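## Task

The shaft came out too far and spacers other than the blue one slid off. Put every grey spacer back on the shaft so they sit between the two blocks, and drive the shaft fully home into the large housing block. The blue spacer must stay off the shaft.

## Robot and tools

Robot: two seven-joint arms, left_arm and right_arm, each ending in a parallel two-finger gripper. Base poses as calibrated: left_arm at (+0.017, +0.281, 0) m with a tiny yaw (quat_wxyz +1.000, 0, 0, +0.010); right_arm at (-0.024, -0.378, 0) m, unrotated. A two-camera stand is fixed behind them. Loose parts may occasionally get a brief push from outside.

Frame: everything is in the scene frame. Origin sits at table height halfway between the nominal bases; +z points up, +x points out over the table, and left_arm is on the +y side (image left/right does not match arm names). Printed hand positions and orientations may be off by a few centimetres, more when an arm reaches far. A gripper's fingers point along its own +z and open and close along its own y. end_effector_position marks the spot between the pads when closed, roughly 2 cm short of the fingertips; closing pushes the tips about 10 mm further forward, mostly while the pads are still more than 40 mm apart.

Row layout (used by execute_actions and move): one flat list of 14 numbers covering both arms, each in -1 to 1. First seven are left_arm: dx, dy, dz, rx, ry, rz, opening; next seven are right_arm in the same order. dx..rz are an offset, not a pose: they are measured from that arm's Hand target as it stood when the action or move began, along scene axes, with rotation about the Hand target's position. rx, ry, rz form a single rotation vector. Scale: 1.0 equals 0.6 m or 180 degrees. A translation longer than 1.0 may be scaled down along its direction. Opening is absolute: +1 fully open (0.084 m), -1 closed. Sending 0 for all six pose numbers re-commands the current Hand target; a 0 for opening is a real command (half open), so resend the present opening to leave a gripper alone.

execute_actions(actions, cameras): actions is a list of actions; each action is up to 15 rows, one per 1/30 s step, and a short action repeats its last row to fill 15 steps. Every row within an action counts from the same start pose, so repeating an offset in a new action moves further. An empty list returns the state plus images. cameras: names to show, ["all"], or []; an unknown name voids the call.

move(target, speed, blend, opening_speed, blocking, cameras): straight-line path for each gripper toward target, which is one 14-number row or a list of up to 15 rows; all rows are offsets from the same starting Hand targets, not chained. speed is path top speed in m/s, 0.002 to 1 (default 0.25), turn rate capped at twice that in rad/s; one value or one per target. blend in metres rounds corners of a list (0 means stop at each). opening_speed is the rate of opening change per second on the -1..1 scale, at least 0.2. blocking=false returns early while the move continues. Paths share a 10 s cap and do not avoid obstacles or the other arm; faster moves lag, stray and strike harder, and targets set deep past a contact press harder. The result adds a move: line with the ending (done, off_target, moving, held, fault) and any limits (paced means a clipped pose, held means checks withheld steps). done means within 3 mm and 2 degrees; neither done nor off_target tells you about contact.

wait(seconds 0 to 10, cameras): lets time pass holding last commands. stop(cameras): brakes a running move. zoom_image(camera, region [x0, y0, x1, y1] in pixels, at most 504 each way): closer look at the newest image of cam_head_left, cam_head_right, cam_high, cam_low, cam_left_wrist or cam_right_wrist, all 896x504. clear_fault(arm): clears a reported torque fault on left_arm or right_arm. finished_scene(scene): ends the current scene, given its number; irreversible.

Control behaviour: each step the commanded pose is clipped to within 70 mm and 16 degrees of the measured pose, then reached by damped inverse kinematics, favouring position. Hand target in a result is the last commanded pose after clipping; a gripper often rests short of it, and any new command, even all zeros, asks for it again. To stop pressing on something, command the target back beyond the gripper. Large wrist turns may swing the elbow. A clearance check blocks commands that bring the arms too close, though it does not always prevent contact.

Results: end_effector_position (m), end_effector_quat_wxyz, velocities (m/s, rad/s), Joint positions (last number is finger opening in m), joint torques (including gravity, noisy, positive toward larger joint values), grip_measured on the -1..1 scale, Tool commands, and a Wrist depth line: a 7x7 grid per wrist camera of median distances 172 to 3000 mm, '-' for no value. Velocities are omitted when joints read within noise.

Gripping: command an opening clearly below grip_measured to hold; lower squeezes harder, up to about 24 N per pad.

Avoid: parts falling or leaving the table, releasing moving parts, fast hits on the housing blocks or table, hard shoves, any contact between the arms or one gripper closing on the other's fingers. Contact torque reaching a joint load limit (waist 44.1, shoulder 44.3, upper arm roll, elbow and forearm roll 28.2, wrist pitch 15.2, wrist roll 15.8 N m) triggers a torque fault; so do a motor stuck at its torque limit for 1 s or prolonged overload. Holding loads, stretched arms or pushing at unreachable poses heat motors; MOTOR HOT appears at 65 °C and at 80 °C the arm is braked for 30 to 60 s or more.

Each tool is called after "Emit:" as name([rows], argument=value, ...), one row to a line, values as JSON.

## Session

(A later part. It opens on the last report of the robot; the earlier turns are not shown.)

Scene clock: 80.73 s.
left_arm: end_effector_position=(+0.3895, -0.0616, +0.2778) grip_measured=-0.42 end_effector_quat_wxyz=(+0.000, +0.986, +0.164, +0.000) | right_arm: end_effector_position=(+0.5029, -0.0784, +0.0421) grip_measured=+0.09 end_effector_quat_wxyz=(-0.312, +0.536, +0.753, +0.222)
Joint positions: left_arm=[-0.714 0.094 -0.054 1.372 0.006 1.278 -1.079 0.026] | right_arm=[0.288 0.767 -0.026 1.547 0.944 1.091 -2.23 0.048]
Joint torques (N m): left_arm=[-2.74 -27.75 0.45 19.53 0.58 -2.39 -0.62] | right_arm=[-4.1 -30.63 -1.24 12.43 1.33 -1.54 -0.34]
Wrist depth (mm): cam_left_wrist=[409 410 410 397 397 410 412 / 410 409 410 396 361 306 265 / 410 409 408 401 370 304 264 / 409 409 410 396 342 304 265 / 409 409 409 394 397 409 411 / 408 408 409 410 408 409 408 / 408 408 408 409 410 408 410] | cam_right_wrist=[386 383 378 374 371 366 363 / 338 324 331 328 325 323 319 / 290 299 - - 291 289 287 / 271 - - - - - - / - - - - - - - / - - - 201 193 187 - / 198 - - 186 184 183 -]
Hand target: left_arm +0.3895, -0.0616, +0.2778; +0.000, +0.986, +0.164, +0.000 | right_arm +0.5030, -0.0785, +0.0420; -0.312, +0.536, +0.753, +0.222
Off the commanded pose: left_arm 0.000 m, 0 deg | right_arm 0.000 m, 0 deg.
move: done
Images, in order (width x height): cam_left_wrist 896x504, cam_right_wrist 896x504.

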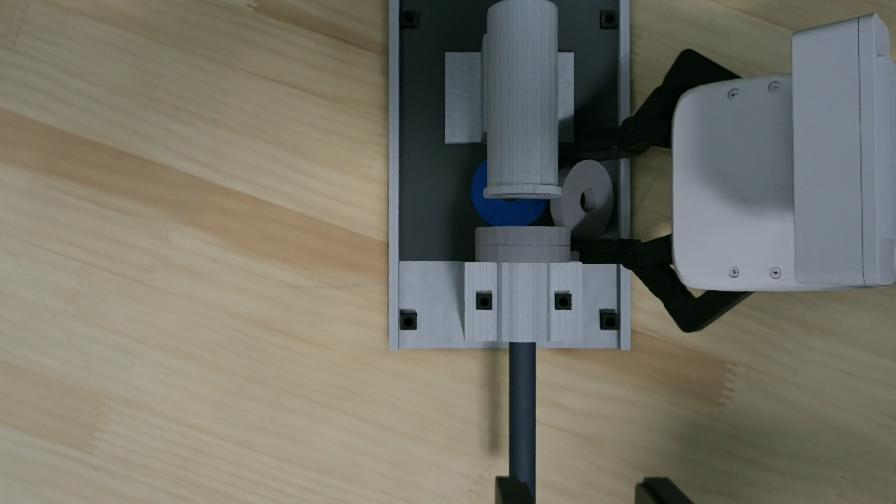

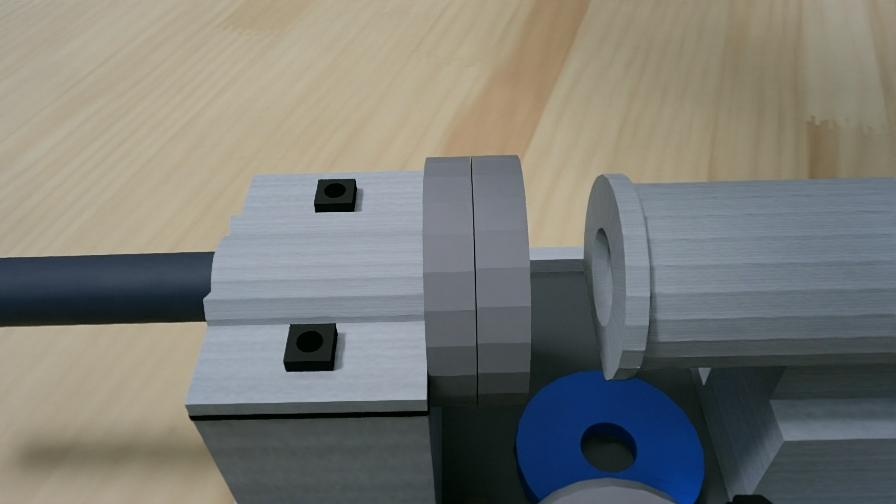

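Emit:
move(target=[0,0,0,0,0,0,-0.4,0.0049,-0.0142,0.0,0,0,0,-0.25], speed=0.03, cameras=["cam_left_wrist"])

Emit:
zoom_image(camera="cam_left_wrist", region=[500, 100, 752, 352])

Scene clock: 81.77 s.
left_arm: end_effector_position=(+0.3895, -0.0616, +0.2778) grip_measured=-0.42 end_effector_quat_wxyz=(+0.000, +0.986, +0.164, +0.000) | right_arm: end_effector_position=(+0.5056, -0.0864, +0.0423) grip_measured=+0.09 end_effector_quat_wxyz=(-0.312, +0.535, +0.753, +0.222) end_effector_velocity=(+0.002, -0.003, -0.001) end_effector_angular_velocity=(-0.002, -0.002, -0.005)
Joint positions: left_arm=[-0.714 0.094 -0.054 1.372 0.006 1.278 -1.079 0.026] | right_arm=[0.276 0.769 -0.031 1.552 0.938 1.105 -2.237 0.048]
Joint velocities: left_arm=[within noise] | right_arm=[-0.005 0.001 -0.001 0.001 -0.001 -0.002 -0.001 0]
Joint torques (N m): left_arm=[-2.69 -27.76 0.47 19.55 0.57 -2.38 -0.66] | right_arm=[-21 -19.96 -22.58 6.77 -7.1 -4.13 -0.24]
Wrist depth (mm): cam_left_wrist=[410 410 412 396 398 412 411 / 409 410 411 396 397 310 269 / 410 409 409 401 367 309 268 / 411 410 409 395 353 310 269 / 408 408 410 395 397 410 409 / 409 408 410 408 410 408 409 / 408 409 408 408 409 408 408] | cam_right_wrist=[390 387 383 378 374 371 368 / 340 326 335 332 328 326 323 / 293 - - - - - - / - - - - - - - / 241 - - - - - - / 216 - - 202 196 194 - / 199 194 - 188 181 184 174]
Hand target: left_arm +0.3895, -0.0616, +0.2778; +0.000, +0.986, +0.164, +0.000 | right_arm +0.5059, -0.0870, +0.0420; -0.312, +0.536, +0.753, +0.222
Off the commanded pose: left_arm 0.000 m, 0 deg | right_arm 0.001 m, 0 deg.
move: done
Images, in order (width x height): cam_left_wrist 896x504.

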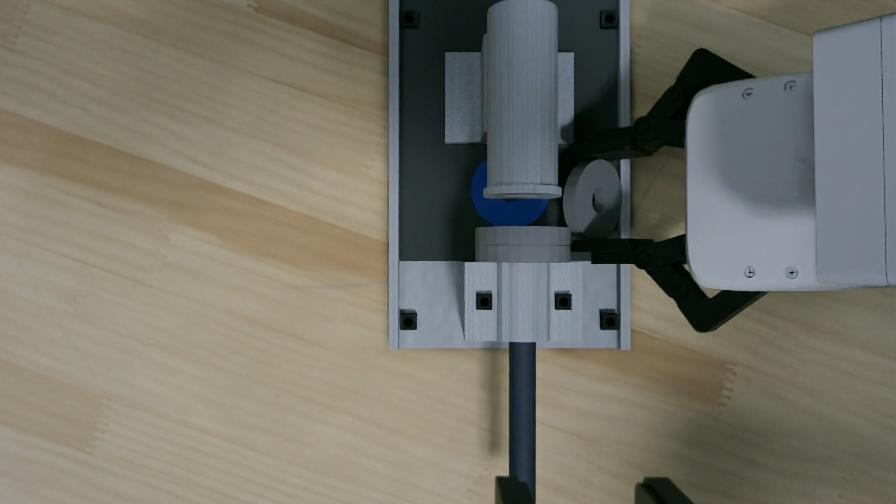

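Scaled by 2.000 from the camera's 896x504 image, which has a finer 1280x720 frame.

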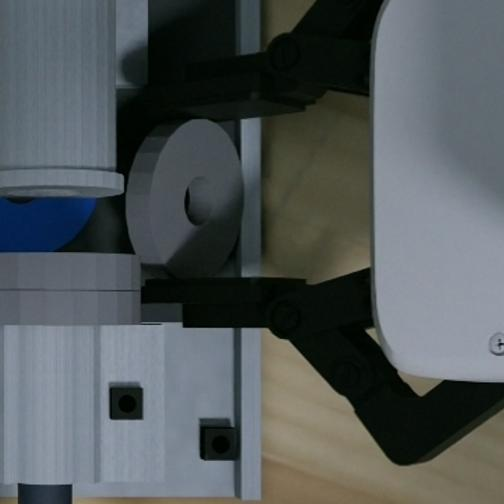

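Emit:
move(target=[0,0,0,0,0,0,-0.4,0,0,0.0,0,0,0,0.04], speed=0.03)

Emit:
move(target=[0,0,0,0,0,0,-0.4,0.0016,-0.0047,0.0,0,0,0,0.04], speed=0.03, cameras=["cam_left_wrist"])

Emit:
zoom_image(camera="cam_left_wrist", region=[500, 100, 752, 352])

Scene clock: 82.50 s.
left_arm: end_effector_position=(+0.3895, -0.0616, +0.2778) grip_measured=-0.42 end_effector_quat_wxyz=(+0.000, +0.986, +0.164, +0.000) | right_arm: end_effector_position=(+0.5058, -0.0867, +0.0421) grip_measured=+0.09 end_effector_quat_wxyz=(-0.312, +0.536, +0.753, +0.222)
Joint positions: left_arm=[-0.714 0.094 -0.054 1.372 0.006 1.278 -1.079 0.026] | right_arm=[0.275 0.769 -0.031 1.552 0.938 1.104 -2.237 0.048]
Joint torques (N m): left_arm=[-2.66 -27.74 0.47 19.57 0.52 -2.5 -0.62] | right_arm=[-24.14 -18.64 -22.4 4.06 -7.64 -6.15 0.72]
Wrist depth (mm): cam_left_wrist=[410 410 411 397 398 411 412 / 409 410 409 397 396 310 269 / 409 410 411 401 369 310 268 / 408 410 408 395 354 310 269 / 408 408 410 395 398 410 410 / 408 408 409 410 410 410 409 / 408 408 408 410 408 409 410] | cam_right_wrist=[390 387 382 378 374 371 367 / 340 326 336 332 328 325 323 / 292 - - - - - - / - - - - - - - / 241 - - - - - - / 216 - - 202 196 194 - / 199 194 - 188 185 184 174]
Hand target: left_arm +0.3895, -0.0616, +0.2778; +0.000, +0.986, +0.164, +0.000 | right_arm +0.5059, -0.0870, +0.0420; -0.312, +0.536, +0.753, +0.222
Off the commanded pose: left_arm 0.000 m, 0 deg | right_arm 0.000 m, 0 deg.
move: done

Scene clock: 83.20 s.
left_arm: end_effector_position=(+0.3895, -0.0616, +0.2778) grip_measured=-0.42 end_effector_quat_wxyz=(+0.000, +0.986, +0.164, +0.000) | right_arm: end_effector_position=(+0.5067, -0.0896, +0.0420) grip_measured=+0.09 end_effector_quat_wxyz=(-0.312, +0.536, +0.753, +0.222)
Joint positions: left_arm=[-0.714 0.094 -0.054 1.372 0.006 1.278 -1.079 0.026] | right_arm=[0.27 0.77 -0.031 1.554 0.935 1.108 -2.239 0.048]
Joint torques (N m): left_arm=[-2.69 -27.7 0.46 19.44 0.6 -2.38 -0.57] | right_arm=[-23.98 -20.06 -20.98 7.35 -7.07 -5.37 -0.52]
Wrist depth (mm): cam_left_wrist=[410 411 411 397 399 412 412 / 410 409 410 396 396 314 272 / 409 409 408 401 366 313 270 / 409 408 409 395 325 313 271 / 409 408 409 396 397 410 410 / 408 410 411 409 409 410 409 / 408 408 409 410 409 408 410] | cam_right_wrist=[390 387 383 378 373 371 367 / 340 325 335 331 328 325 322 / 293 - - - - - - / - - - - - - - / 241 - - - 218 211 - / 215 - - 202 199 193 - / 199 198 - 188 185 184 178]
Hand target: left_arm +0.3895, -0.0616, +0.2778; +0.000, +0.986, +0.164, +0.000 | right_arm +0.5069, -0.0899, +0.0420; -0.312, +0.536, +0.753, +0.222
Off the commanded pose: left_arm 0.000 m, 0 deg | right_arm 0.000 m, 0 deg.
move: done
Images, in order (width x height): cam_left_wrist 896x504.

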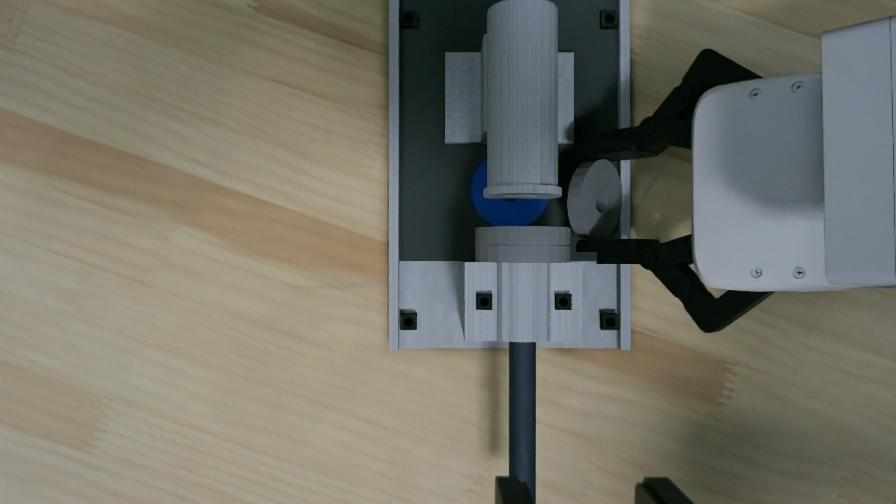

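Scaled by 2.000 from the camera's 896x504 image, which has a finer 1280x720 frame.

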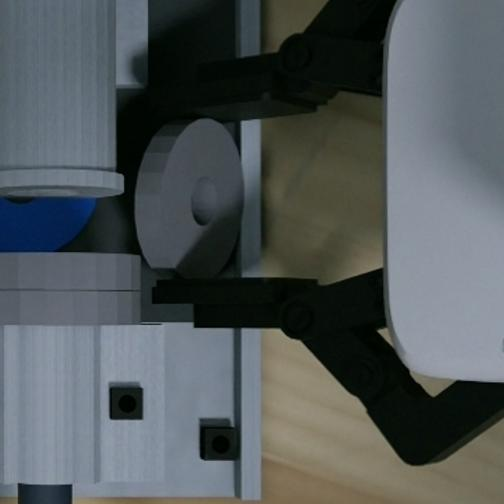

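Emit:
move(target=[0,0,0,0,0,0,-0.4,0.0016,-0.0047,0.0010,0,0,0,0.04], speed=0.03)

Emit:
move(target=[0,0,0,0,0,0,-0.4,0.0016,-0.0047,0.0005,0,0,0,0.04], speed=0.03, cameras=["cam_left_wrist"])

Emit:
zoom_image(camera="cam_left_wrist", region=[500, 100, 752, 352])

Scene clock: 84.13 s.
left_arm: end_effector_position=(+0.3895, -0.0616, +0.2778) grip_measured=-0.42 end_effector_quat_wxyz=(+0.000, +0.986, +0.164, +0.000) | right_arm: end_effector_position=(+0.5077, -0.0925, +0.0426) grip_measured=+0.09 end_effector_quat_wxyz=(-0.312, +0.536, +0.753, +0.222)
Joint positions: left_arm=[-0.714 0.094 -0.054 1.372 0.006 1.278 -1.079 0.026] | right_arm=[0.265 0.77 -0.032 1.555 0.932 1.112 -2.24 0.048]
Joint torques (N m): left_arm=[-2.79 -27.73 0.45 19.41 0.57 -2.41 -0.59] | right_arm=[-19.91 -21.5 -20.61 6.87 -6.33 -5.02 -0.53]
Wrist depth (mm): cam_left_wrist=[410 410 410 397 397 411 411 / 409 410 411 397 395 318 273 / 410 410 409 401 366 318 272 / 409 410 409 395 359 317 273 / 409 409 410 395 397 410 409 / 408 409 410 408 409 409 409 / 408 408 409 408 409 409 410] | cam_right_wrist=[391 388 384 380 375 371 368 / 341 327 336 332 329 326 324 / 294 - - - - - - / - - - - - - - / 242 - - - 218 - - / 216 - - 208 200 196 - / 200 199 - 192 185 185 177]
Hand target: left_arm +0.3895, -0.0616, +0.2778; +0.000, +0.986, +0.164, +0.000 | right_arm +0.5079, -0.0927, +0.0426; -0.312, +0.536, +0.753, +0.222
Off the commanded pose: left_arm 0.000 m, 0 deg | right_arm 0.000 m, 0 deg.
move: done

Scene clock: 84.83 s.
left_arm: end_effector_position=(+0.3895, -0.0616, +0.2778) grip_measured=-0.42 end_effector_quat_wxyz=(+0.000, +0.986, +0.164, +0.000) | right_arm: end_effector_position=(+0.5087, -0.0954, +0.0429) grip_measured=+0.09 end_effector_quat_wxyz=(-0.312, +0.536, +0.753, +0.222)
Joint positions: left_arm=[-0.714 0.094 -0.054 1.372 0.006 1.278 -1.079 0.026] | right_arm=[0.26 0.77 -0.033 1.557 0.929 1.116 -2.242 0.048]
Joint torques (N m): left_arm=[-2.92 -27.58 0.53 19.4 0.58 -2.43 -0.61] | right_arm=[-19.14 -17.41 -20.03 6.67 -6.27 -4.68 -0.64]
Wrist depth (mm): cam_left_wrist=[410 411 412 396 398 412 412 / 409 411 410 396 396 330 275 / 409 410 410 403 360 350 274 / 410 409 410 395 360 334 275 / 410 410 409 396 398 410 410 / 409 408 408 408 408 411 411 / 408 408 408 408 409 410 410] | cam_right_wrist=[391 387 383 380 375 373 368 / 341 339 337 335 330 328 325 / 303 - - - - - - / - - - - - - - / 242 - - - 219 210 - / 216 - - 208 201 194 176 / 200 199 174 188 186 185 179]
Hand target: left_arm +0.3895, -0.0616, +0.2778; +0.000, +0.986, +0.164, +0.000 | right_arm +0.5088, -0.0955, +0.0429; -0.312, +0.536, +0.753, +0.222
Off the commanded pose: left_arm 0.000 m, 0 deg | right_arm 0.000 m, 0 deg.
move: done
Images, in order (width x height): cam_left_wrist 896x504.

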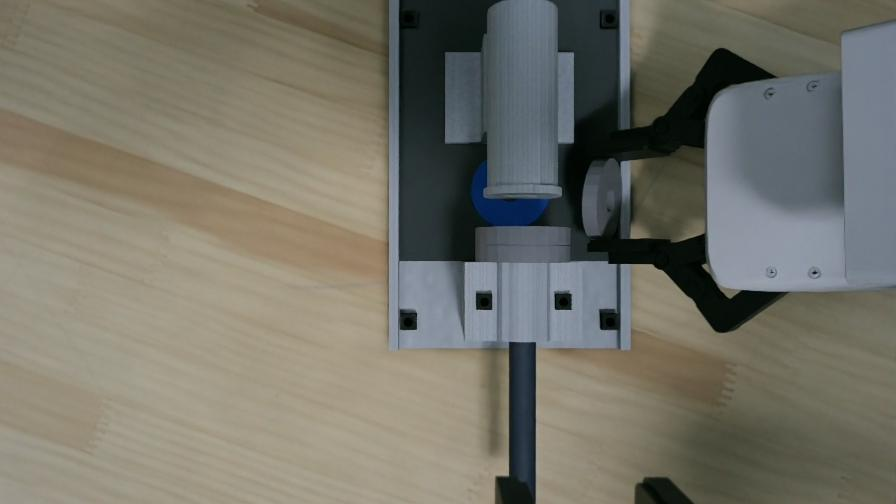

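Scaled by 2.000 from the camera's 896x504 image, which has a finer 1280x720 frame.

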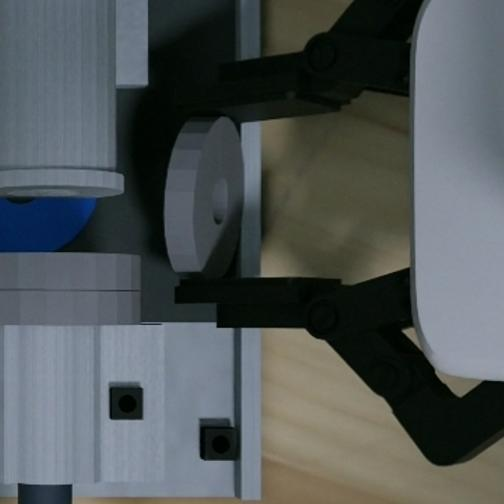

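Emit:
move(target=[0,0,0,0,0,0,-0.4,0.0019,-0.0055,0.0014,0,0,0,0.04], speed=0.03)

Emit:
move(target=[0,0,0,0,0,0,-0.4,0.0014,-0.0040,0.0010,0,0,0,0.04], speed=0.03, cameras=["cam_left_wrist"])

Emit:
zoom_image(camera="cam_left_wrist", region=[500, 100, 752, 352])

Scene clock: 85.87 s.
left_arm: end_effector_position=(+0.3895, -0.0616, +0.2778) grip_measured=-0.42 end_effector_quat_wxyz=(+0.000, +0.986, +0.164, +0.000) | right_arm: end_effector_position=(+0.5100, -0.0988, +0.0438) grip_measured=+0.09 end_effector_quat_wxyz=(-0.312, +0.536, +0.753, +0.222)
Joint positions: left_arm=[-0.714 0.094 -0.054 1.372 0.006 1.278 -1.079 0.026] | right_arm=[0.255 0.769 -0.035 1.559 0.927 1.122 -2.243 0.048]
Joint torques (N m): left_arm=[-2.77 -27.72 0.45 19.43 0.55 -2.44 -0.59] | right_arm=[-15.58 -15.88 -17.77 2.05 -7.81 -2.73 -0.34]
Wrist depth (mm): cam_left_wrist=[410 410 412 396 398 412 412 / 410 410 410 395 396 330 277 / 409 409 410 402 366 353 275 / 409 409 409 395 363 331 277 / 410 409 408 395 398 409 410 / 408 407 408 409 408 409 411 / 408 407 408 410 408 409 410] | cam_right_wrist=[392 389 386 381 378 375 371 / 343 340 339 336 333 330 327 / 305 - - - - - - / - - - - - - - / 243 - - - 226 208 - / 217 - - 209 202 196 183 / 201 200 182 185 187 186 180]
Hand target: left_arm +0.3895, -0.0616, +0.2778; +0.000, +0.986, +0.164, +0.000 | right_arm +0.5100, -0.0988, +0.0437; -0.312, +0.536, +0.753, +0.222
Off the commanded pose: left_arm 0.000 m, 0 deg | right_arm 0.000 m, 0 deg.
move: done

Scene clock: 86.57 s.
left_arm: end_effector_position=(+0.3895, -0.0616, +0.2778) grip_measured=-0.42 end_effector_quat_wxyz=(+0.000, +0.986, +0.164, +0.000) | right_arm: end_effector_position=(+0.5108, -0.1012, +0.0443) grip_measured=+0.09 end_effector_quat_wxyz=(-0.312, +0.536, +0.753, +0.222)
Joint positions: left_arm=[-0.714 0.094 -0.054 1.372 0.006 1.278 -1.079 0.026] | right_arm=[0.252 0.769 -0.037 1.561 0.925 1.126 -2.244 0.048]
Joint torques (N m): left_arm=[-2.85 -27.66 0.53 19.5 0.64 -2.4 -0.6] | right_arm=[-13.27 -18.18 -15.8 3.64 -6.87 -3.09 -0.43]
Wrist depth (mm): cam_left_wrist=[410 410 409 396 398 409 413 / 410 409 411 397 395 335 278 / 409 410 409 402 379 352 277 / 408 408 409 396 365 333 278 / 410 408 409 395 397 410 411 / 408 407 408 409 409 409 410 / 408 408 407 408 409 409 409] | cam_right_wrist=[394 390 387 381 379 375 372 / 343 342 340 337 333 330 328 / 305 - - - - - - / - - - - - - - / 244 - - - 227 208 - / 223 217 - 210 202 191 181 / 202 201 188 188 187 186 181]
Hand target: left_arm +0.3895, -0.0616, +0.2778; +0.000, +0.986, +0.164, +0.000 | right_arm +0.5108, -0.1012, +0.0443; -0.312, +0.536, +0.753, +0.222
Off the commanded pose: left_arm 0.000 m, 0 deg | right_arm 0.000 m, 0 deg.
move: done
Images, in order (width x height): cam_left_wrist 896x504.

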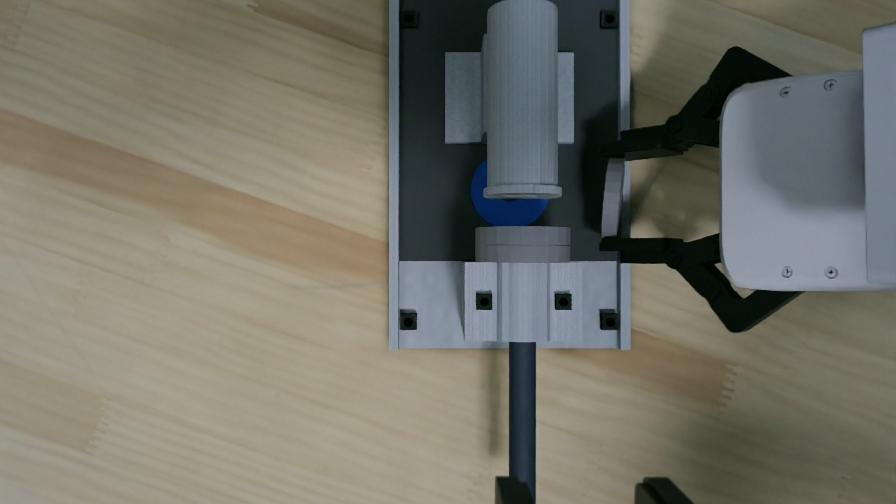

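Scaled by 2.000 from the camera's 896x504 image, which has a finer 1280x720 frame.

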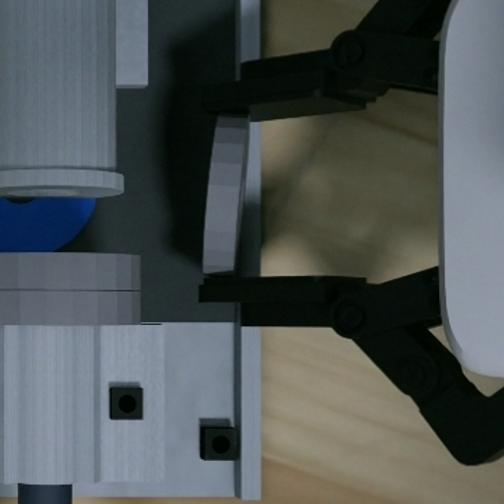

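Emit:
move(target=[0,0,0,0,0,0,-0.4,0.0019,-0.0055,0.001,0,0,0,0.04], speed=0.03, cameras=["cam_left_wrist"])

Emit:
zoom_image(camera="cam_left_wrist", region=[550, 140, 676, 266])

Scene clock: 87.73 s.
left_arm: end_effector_position=(+0.3895, -0.0616, +0.2778) grip_measured=-0.42 end_effector_quat_wxyz=(+0.000, +0.986, +0.164, +0.000) | right_arm: end_effector_position=(+0.5120, -0.1045, +0.0450) grip_measured=+0.09 end_effector_quat_wxyz=(-0.312, +0.536, +0.753, +0.222)
Joint positions: left_arm=[-0.714 0.094 -0.054 1.372 0.006 1.278 -1.079 0.026] | right_arm=[0.247 0.769 -0.039 1.564 0.922 1.132 -2.246 0.048]
Joint torques (N m): left_arm=[-2.71 -27.74 0.54 19.5 0.59 -2.43 -0.63] | right_arm=[-9.14 -11.04 -11.53 2.68 -6.48 -1.8 -0.3]
Wrist depth (mm): cam_left_wrist=[410 410 411 397 398 410 412 / 409 410 409 395 397 331 281 / 409 410 410 401 395 411 279 / 409 410 409 396 359 340 281 / 409 409 409 396 397 409 410 / 408 409 410 411 410 410 410 / 408 408 408 408 409 409 409] | cam_right_wrist=[394 391 388 383 380 377 373 / 344 342 341 337 335 344 340 / 307 - - - - - - / 267 - - - - - - / 244 - - 226 220 206 176 / 224 217 - 206 200 197 188 / 202 201 188 189 194 187 182]
Hand target: left_arm +0.3895, -0.0616, +0.2778; +0.000, +0.986, +0.164, +0.000 | right_arm +0.5119, -0.1045, +0.0449; -0.312, +0.536, +0.753, +0.222
Off the commanded pose: left_arm 0.000 m, 0 deg | right_arm 0.000 m, 0 deg.
move: done
Images, in order (width x height): cam_left_wrist 896x504.

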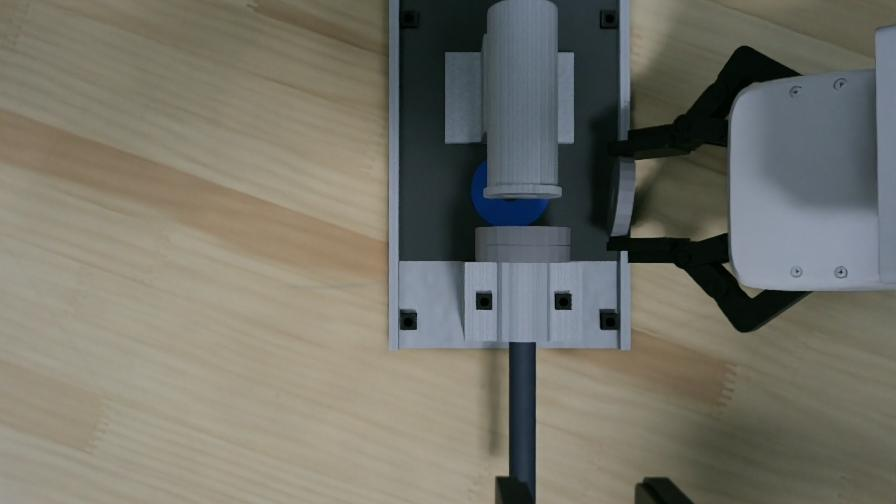

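Scaled by 4.000 from the camera's 896x504 image, which has a finer 1280x720 frame.

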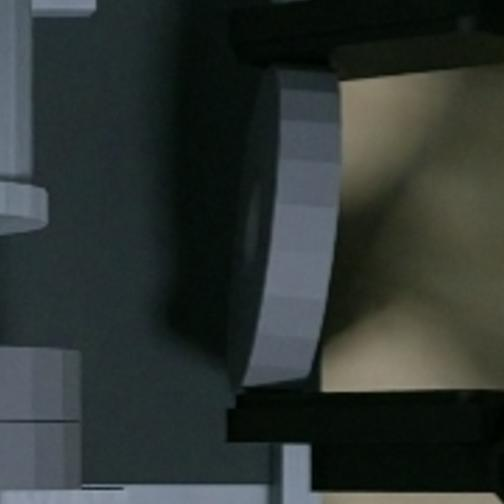

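Emit:
move(target=[0,0,0,0,0,0,-0.4,0.0018,-0.0052,0.0003,0,0,0,0.04], speed=0.03, cameras=["cam_left_wrist"])

Emit:
zoom_image(camera="cam_left_wrist", region=[550, 140, 676, 266])

Scene clock: 88.70 s.
left_arm: end_effector_position=(+0.3895, -0.0616, +0.2778) grip_measured=-0.42 end_effector_quat_wxyz=(+0.000, +0.986, +0.164, +0.000) | right_arm: end_effector_position=(+0.5130, -0.1076, +0.0451) grip_measured=+0.09 end_effector_quat_wxyz=(-0.312, +0.536, +0.753, +0.222)
Joint positions: left_arm=[-0.714 0.094 -0.054 1.372 0.006 1.278 -1.079 0.026] | right_arm=[0.243 0.77 -0.041 1.566 0.92 1.137 -2.248 0.048]
Joint torques (N m): left_arm=[-2.64 -27.57 0.39 19.5 0.66 -2.38 -0.55] | right_arm=[-6.88 -10.12 -9.56 2.17 -6.07 -1.39 -0.38]
Wrist depth (mm): cam_left_wrist=[410 410 410 397 398 411 410 / 411 410 411 396 396 340 283 / 410 409 409 402 396 410 281 / 408 410 409 395 359 348 284 / 411 409 409 395 398 409 409 / 408 409 409 409 409 409 409 / 407 409 408 410 410 409 409] | cam_right_wrist=[395 392 387 384 380 376 373 / 344 344 353 351 347 344 341 / 308 - - - - - - / 268 - - - 242 - - / 244 - - 226 220 206 176 / 224 217 - 206 202 199 191 / 202 202 190 191 194 187 184]
Hand target: left_arm +0.3895, -0.0616, +0.2778; +0.000, +0.986, +0.164, +0.000 | right_arm +0.5130, -0.1076, +0.0451; -0.312, +0.536, +0.753, +0.222
Off the commanded pose: left_arm 0.000 m, 0 deg | right_arm 0.000 m, 0 deg.
move: done
Images, in order (width x height): cam_left_wrist 896x504.

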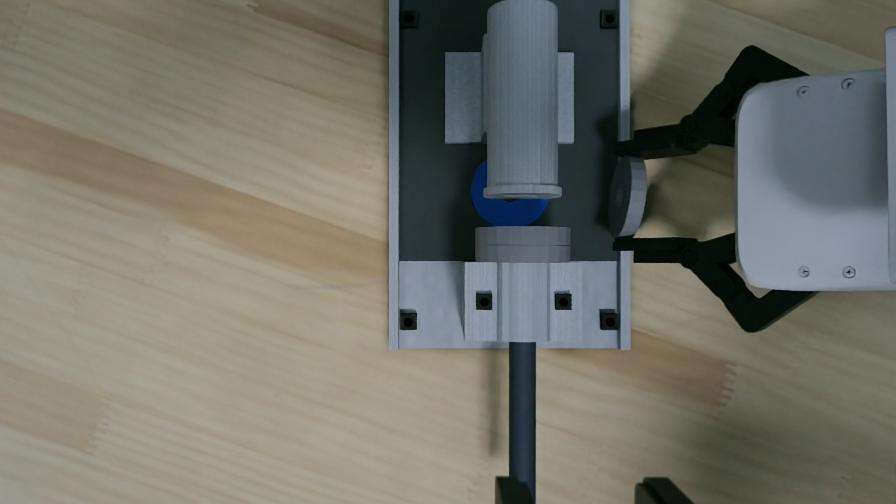

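Scaled by 4.000 from the camera's 896x504 image, which has a finer 1280x720 frame.

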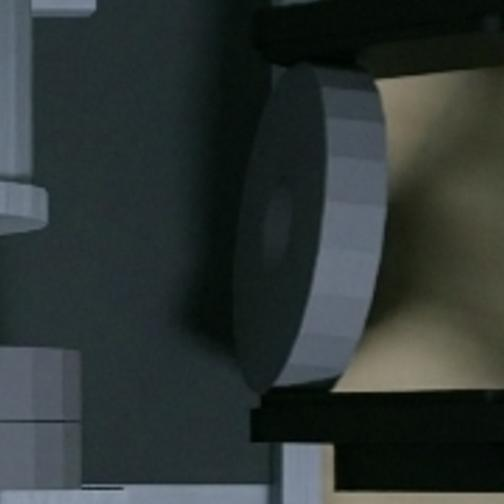

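Emit:
move(target=[0,0,0,0,0,0,-0.4,0,0,-0.0025,0,0,0,0.04], speed=0.02)

Scene clock: 90.03 s.
left_arm: end_effector_position=(+0.3895, -0.0616, +0.2778) grip_measured=-0.42 end_effector_quat_wxyz=(+0.000, +0.986, +0.164, +0.000) | right_arm: end_effector_position=(+0.5129, -0.1076, +0.0436) grip_measured=+0.09 end_effector_quat_wxyz=(-0.312, +0.536, +0.753, +0.222)
Joint positions: left_arm=[-0.714 0.094 -0.054 1.372 0.006 1.278 -1.079 0.026] | right_arm=[0.243 0.773 -0.041 1.567 0.921 1.136 -2.25 0.048]
Joint torques (N m): left_arm=[-2.8 -27.57 0.46 19.42 0.62 -2.37 -0.59] | right_arm=[-5.15 -9.43 -6.52 2.06 -3.82 -2.88 -0.6]
Wrist depth (mm): cam_left_wrist=[410 411 411 398 398 410 413 / 410 408 410 396 397 340 284 / 409 410 410 401 396 410 282 / 408 409 409 395 360 350 284 / 408 409 409 397 397 410 410 / 409 408 408 409 409 409 411 / 408 407 408 409 410 410 410] | cam_right_wrist=[392 389 385 381 376 374 370 / 342 341 351 347 344 341 338 / 305 - - - - - - / 265 - - - 241 - - / 242 - - 223 219 207 174 / 222 216 - 204 201 197 189 / 201 200 188 192 193 185 182]
Hand target: left_arm +0.3895, -0.0616, +0.2778; +0.000, +0.986, +0.164, +0.000 | right_arm +0.5130, -0.1076, +0.0436; -0.312, +0.536, +0.753, +0.222
Off the commanded pose: left_arm 0.000 m, 0 deg | right_arm 0.000 m, 0 deg.
move: done

Emit:
move(target=[0,0,0,0,0,0,-0.4,0,0.0,0.0025,0,0,0,0.06], speed=0.02)

Emit:
move(target=[0,0,0,0,0,0,-0.4,0,0.0,0.001,0,0,0,0.08], speed=0.02, cameras=["cam_left_wrist"])

Emit:
zoom_image(camera="cam_left_wrist", region=[550, 140, 676, 266])

Scene clock: 91.83 s.
left_arm: end_effector_position=(+0.3895, -0.0616, +0.2778) grip_measured=-0.42 end_effector_quat_wxyz=(+0.000, +0.986, +0.164, +0.000) | right_arm: end_effector_position=(+0.5130, -0.1077, +0.0449) grip_measured=+0.09 end_effector_quat_wxyz=(-0.312, +0.536, +0.753, +0.222)
Joint positions: left_arm=[-0.714 0.094 -0.054 1.372 0.006 1.278 -1.079 0.026] | right_arm=[0.243 0.771 -0.041 1.566 0.92 1.137 -2.248 0.048]
Joint torques (N m): left_arm=[-2.86 -27.63 0.42 19.39 0.62 -2.36 -0.58] | right_arm=[-1.15 -32.83 -2.83 7.08 -1.94 -0.22 0.81]
Wrist depth (mm): cam_left_wrist=[410 410 412 397 398 412 411 / 410 410 410 396 396 340 284 / 408 409 409 401 397 410 282 / 408 409 409 395 359 350 284 / 408 408 409 394 398 409 411 / 407 409 408 409 409 409 409 / 407 408 409 409 408 409 410] | cam_right_wrist=[393 389 385 380 376 374 369 / 342 341 351 348 345 341 338 / 306 - - - - - - / 266 - - - 241 - - / 243 - - 228 219 208 175 / 223 216 179 204 201 197 189 / 202 200 189 192 193 186 182]
Hand target: left_arm +0.3895, -0.0616, +0.2778; +0.000, +0.986, +0.164, +0.000 | right_arm +0.5130, -0.1076, +0.0451; -0.312, +0.536, +0.753, +0.222
Off the commanded pose: left_arm 0.000 m, 0 deg | right_arm 0.000 m, 0 deg.
move: done

Scene clock: 92.53 s.
left_arm: end_effector_position=(+0.3895, -0.0616, +0.2778) grip_measured=-0.42 end_effector_quat_wxyz=(+0.000, +0.986, +0.164, +0.000) | right_arm: end_effector_position=(+0.5130, -0.1077, +0.0457) grip_measured=+0.09 end_effector_quat_wxyz=(-0.312, +0.536, +0.753, +0.222)
Joint positions: left_arm=[-0.714 0.094 -0.054 1.372 0.006 1.278 -1.079 0.026] | right_arm=[0.243 0.769 -0.041 1.566 0.919 1.138 -2.247 0.048]
Joint torques (N m): left_arm=[-2.78 -27.62 0.48 19.36 0.61 -2.44 -0.61] | right_arm=[-0.01 -40.28 -1.52 10.97 -0.3 0.13 0.63]
Wrist depth (mm): cam_left_wrist=[410 409 411 397 399 411 412 / 409 410 410 397 397 340 284 / 409 409 409 402 396 411 282 / 408 410 410 397 359 349 283 / 409 409 409 396 397 409 409 / 408 408 408 409 409 410 408 / 408 408 409 408 409 409 409] | cam_right_wrist=[393 390 386 381 378 374 370 / 343 342 351 349 344 342 338 / 307 - - - - - - / 267 - - - 241 - - / 244 - - 222 219 209 175 / 223 217 179 205 201 198 189 / 202 201 189 192 194 186 183]
Hand target: left_arm +0.3895, -0.0616, +0.2778; +0.000, +0.986, +0.164, +0.000 | right_arm +0.5130, -0.1076, +0.0457; -0.312, +0.536, +0.753, +0.222
Off the commanded pose: left_arm 0.000 m, 0 deg | right_arm 0.000 m, 0 deg.
move: done
Images, in order (width x height): cam_left_wrist 896x504.

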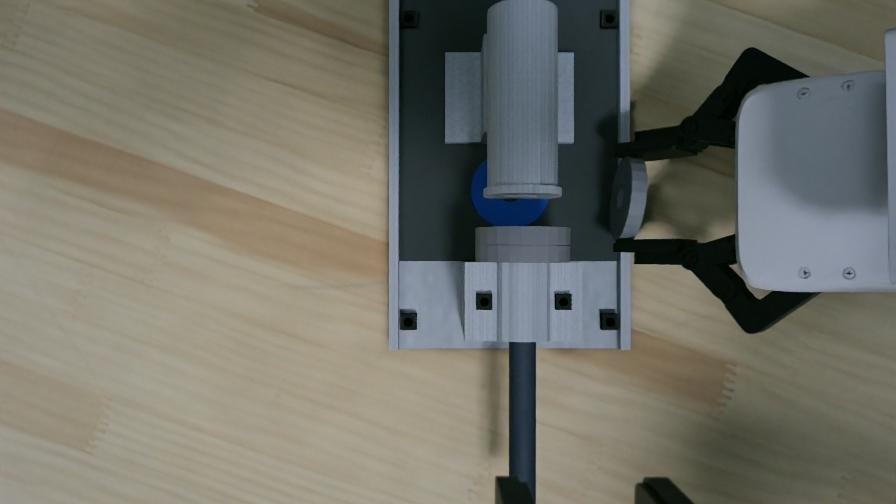

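Scaled by 4.000 from the camera's 896x504 image, which has a finer 1280x720 frame.

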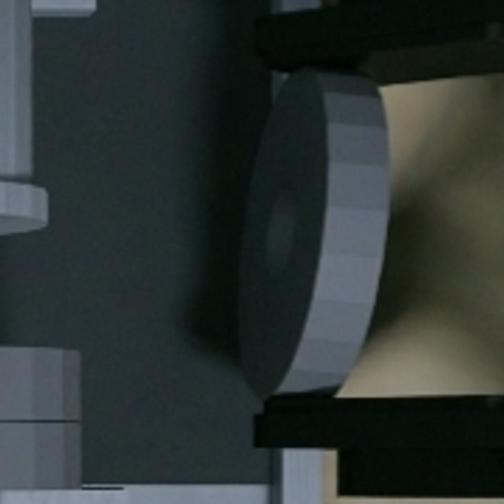

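Emit:
move([
  [0,0,0,0,0,0,-0.4,0,0.0,-0.0018,0,0,0,0.08],
  [0,0,0,0,0,0,-0.4,0,0.0,-0.0018,0,0,0,0.22],
], speed=0.02, opening_speed=0.3, cameras=["cam_left_wrist"])

Emit:
zoom_image(camera="cam_left_wrist", region=[550, 140, 676, 266])

Scene clock: 94.23 s.
left_arm: end_effector_position=(+0.3895, -0.0616, +0.2778) grip_measured=-0.42 end_effector_quat_wxyz=(+0.000, +0.986, +0.164, +0.000) | right_arm: end_effector_position=(+0.5130, -0.1076, +0.0446) grip_measured=+0.21 end_effector_quat_wxyz=(-0.312, +0.536, +0.753, +0.222)
Joint positions: left_arm=[-0.714 0.094 -0.054 1.372 0.006 1.278 -1.079 0.026] | right_arm=[0.243 0.771 -0.041 1.566 0.92 1.137 -2.249 0.053]
Joint torques (N m): left_arm=[-2.76 -27.67 0.44 19.55 0.61 -2.42 -0.6] | right_arm=[-2.16 -39.97 0.53 11.1 -0.06 0.12 0.02]
Wrist depth (mm): cam_left_wrist=[411 410 412 397 399 411 411 / 410 409 410 395 396 341 284 / 409 408 410 401 389 410 283 / 409 408 408 396 363 334 284 / 409 408 409 397 397 409 409 / 408 410 408 408 410 410 409 / 408 408 409 410 409 409 409] | cam_right_wrist=[392 387 384 379 375 371 368 / 341 340 350 346 343 340 338 / 305 - - - - - - / 266 - - - 239 - 172 / 242 - - 220 218 209 174 / 222 216 179 203 201 187 188 / 201 200 188 189 184 174 182]
Hand target: left_arm +0.3895, -0.0616, +0.2778; +0.000, +0.986, +0.164, +0.000 | right_arm +0.5130, -0.1076, +0.0446; -0.312, +0.536, +0.753, +0.222
Off the commanded pose: left_arm 0.000 m, 0 deg | right_arm 0.000 m, 0 deg.
move: done
Images, in order (width x height): cam_left_wrist 896x504.

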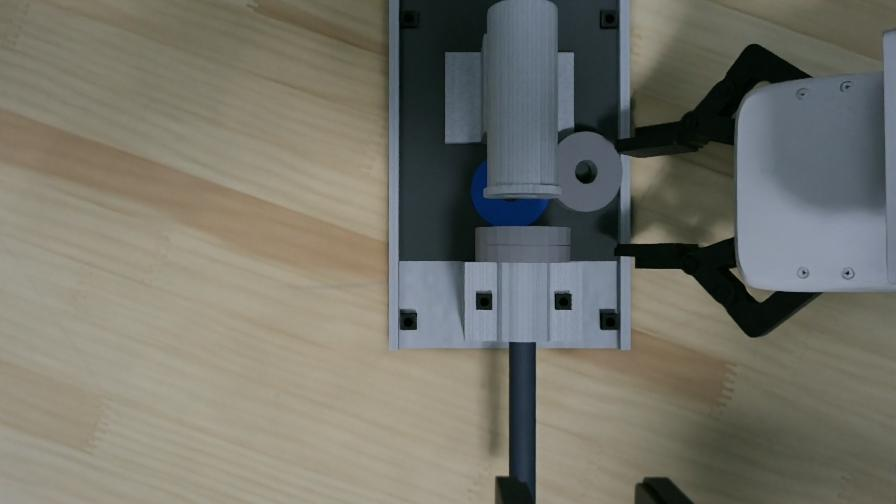

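Scaled by 4.000 from the camera's 896x504 image, which has a finer 1280x720 frame.

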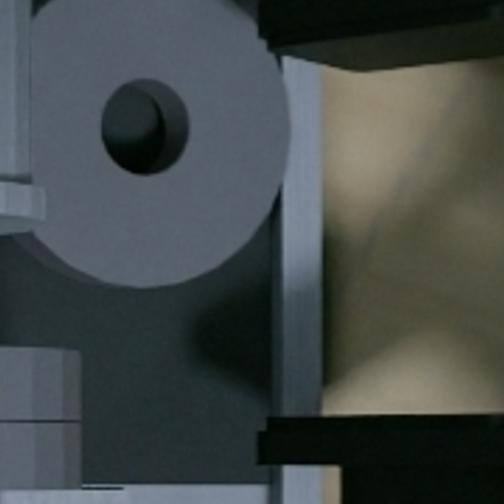

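Emit:
move([
  [-0.0946,-0.0324,0,0,0,0,-0.4,0.0192,-0.0558,0.0583,0,0,0,0.4],
  [-0.0946,-0.0324,0,0,0,0,-0.4,0.0192,-0.0258,0.1257,-0.2365,-0.081,0,0.4],
], speed=0.12, cameras=["cam_left_wrist","cam_right_wrist","cam_high"])

Scene clock: 101.37 s.
left_arm: end_effector_position=(+0.3328, -0.0811, +0.2778) grip_measured=-0.42 end_effector_quat_wxyz=(+0.000, +0.986, +0.164, +0.000) | right_arm: end_effector_position=(+0.5245, -0.1231, +0.1201) grip_measured=+0.39 end_effector_quat_wxyz=(-0.001, +0.580, +0.814, -0.001)
Joint positions: left_arm=[-0.77 0.007 -0.105 1.269 0.002 1.261 -1.185 0.026] | right_arm=[0.71 0.579 -0.348 1.565 0.22 1.026 -1.603 0.061]
Joint torques (N m): left_arm=[-2.68 -31.3 -0.8 15.91 -0.51 -3.12 -0.85] | right_arm=[2.73 -30.19 -5.77 13.96 -0.86 -0.89 0.84]
Wrist depth (mm): cam_left_wrist=[410 410 410 398 390 411 215 / 409 409 410 397 393 412 220 / 408 410 410 396 326 411 - / 409 410 410 403 404 410 - / 409 409 409 409 409 411 409 / 408 408 409 409 409 411 410 / 408 409 409 408 408 410 410] | cam_right_wrist=[253 252 - 242 241 240 239 / 253 - - - - - - / 253 252 - - 235 234 239 / 253 252 245 242 228 234 239 / 253 252 245 242 231 240 239 / 253 252 251 250 249 248 247 / 253 252 251 251 249 249 247]
Hand target: left_arm +0.3328, -0.0811, +0.2778; +0.000, +0.986, +0.164, +0.000 | right_arm +0.5245, -0.1231, +0.1201; -0.001, +0.580, +0.814, -0.001
Off the commanded pose: left_arm 0.000 m, 0 deg | right_arm 0.000 m, 0 deg.
move: done
Images, in order (width x height): cam_high 896x504, cam_left_wrist 896x504, cam_right_wrist 896x504.

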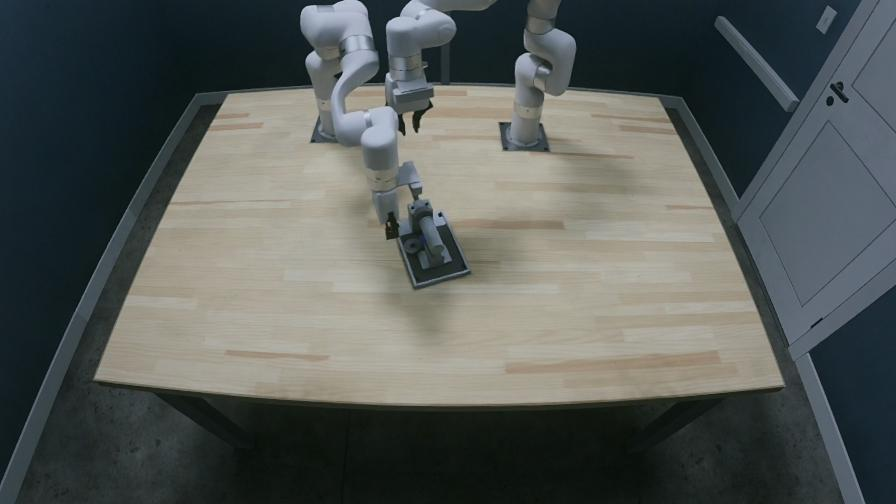

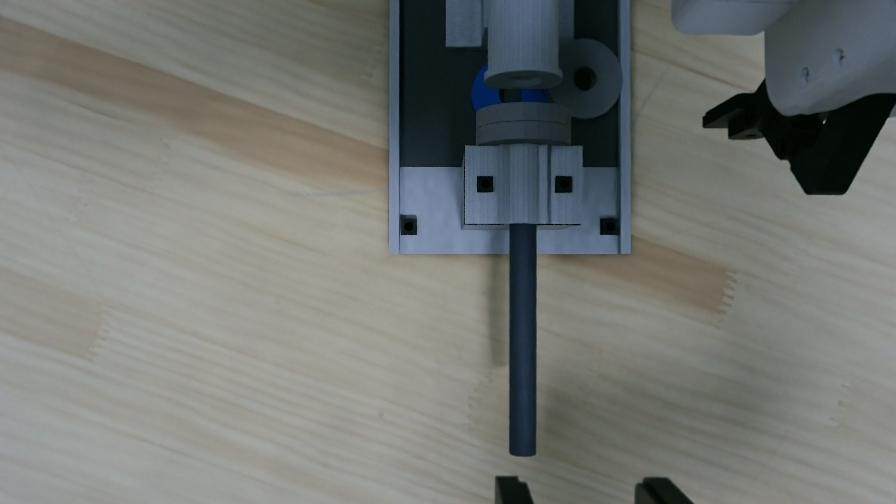

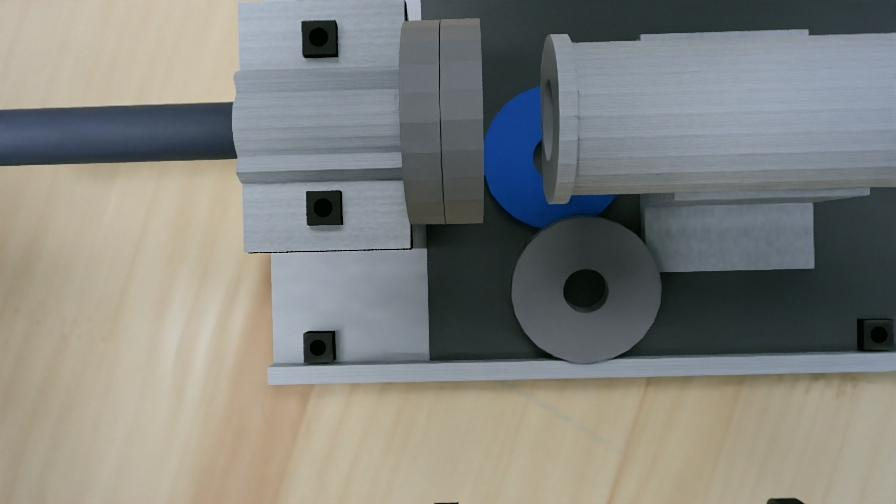

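Emit:
move([
  [0,0,0,0,0,0,-0.4,-0.0083,0.0807,0,0,0,0,0.4],
  [0,0,0,0,0,0,-0.4,-0.0083,0.0807,-0.09,0,0,0,0.4],
], speed=0.1, cameras=["cam_left_wrist","cam_right_wrist"])

Emit:
zoom_image(camera="cam_left_wrist", region=[500, 0, 752, 252])

Scene clock: 109.70 s.
left_arm: end_effector_position=(+0.3328, -0.0811, +0.2778) grip_measured=-0.42 end_effector_quat_wxyz=(+0.000, +0.986, +0.164, +0.000) | right_arm: end_effector_position=(+0.5242, -0.1201, +0.1201) grip_measured=+0.39 end_effector_quat_wxyz=(-0.001, +0.580, +0.814, -0.001)
Joint positions: left_arm=[-0.77 0.007 -0.105 1.269 0.002 1.261 -1.185 0.026] | right_arm=[0.713 0.583 -0.347 1.57 0.22 1.029 -1.598 0.061]
Joint torques (N m): left_arm=[-2.73 -31.34 -0.82 15.96 -0.27 -3.16 -0.85] | right_arm=[-2.49 -37.2 -5.57 11.4 -0.49 -1.74 -0.26]
Wrist depth (mm): cam_left_wrist=[410 411 410 397 391 411 - / 410 409 410 397 392 410 - / 408 411 410 395 326 411 - / 408 408 409 403 405 410 - / 408 408 410 410 411 410 - / 407 408 408 409 411 409 409 / 410 408 408 410 409 410 409] | cam_right_wrist=[253 252 244 241 241 240 239 / 253 - - - - - - / 253 - - - 236 - 206 / 253 252 245 242 228 234 239 / 253 252 245 242 231 240 239 / 253 252 251 250 249 248 247 / 253 253 251 250 249 248 247]
Hand target: left_arm +0.3328, -0.0811, +0.2778; +0.000, +0.986, +0.164, +0.000 | right_arm +0.5243, -0.1201, +0.1201; -0.001, +0.580, +0.814, -0.001 (not the last commanded pose)
Off the commanded pose: left_arm 0.000 m, 0 deg | right_arm 0.071 m, 0 deg.
move: held (right_arm; a check stopped the path); path passed 0 of 2 targets; limits=held
pose unreachable (right arm): on one or more control steps of this call, first in action 0 (counted from 0), this arm could not follow its commanded pose, so it was not sent that pose on those steps. It may still have moved: this result reports where it is.
cause: moving toward the commanded pose would bring a part of the arm too close to another arm (a part of this arm just beyond joint 6 (wrist pitch) and a part of the left arm just beyond its joint 7 (wrist roll), where that arm would come to rest).
Images, in order (width x height): cam_left_wrist 896x504, cam_right_wrist 896x504.

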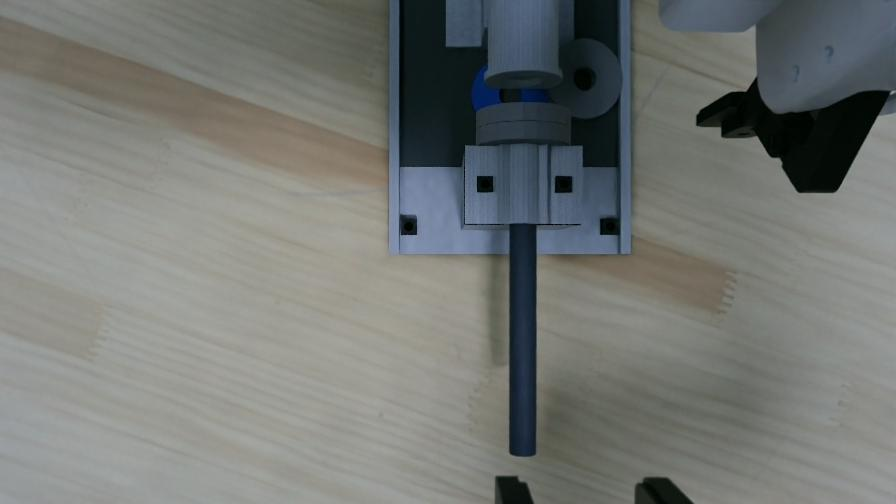

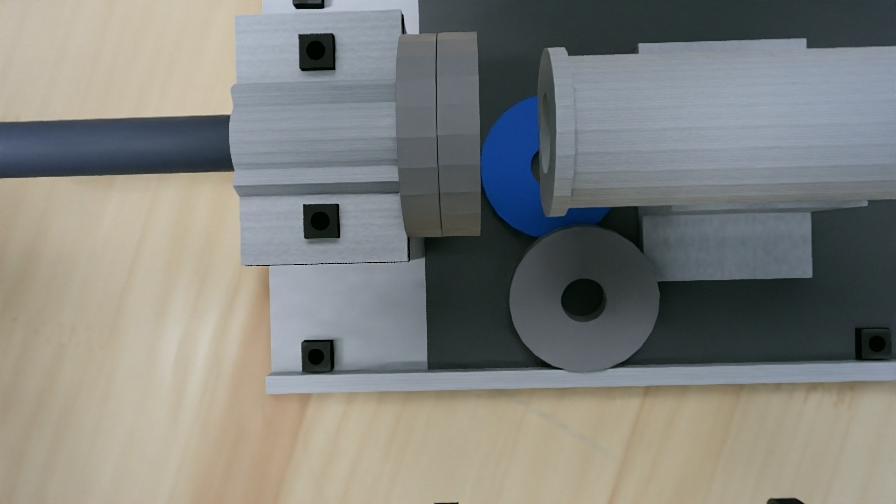

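Scaled by 2.000 from the camera's 896x504 image, which has a finer 1280x720 frame.

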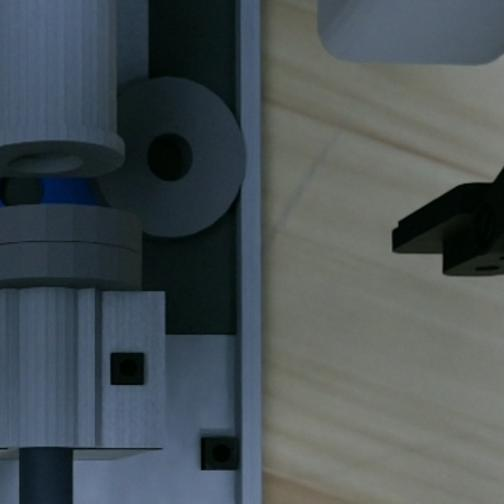

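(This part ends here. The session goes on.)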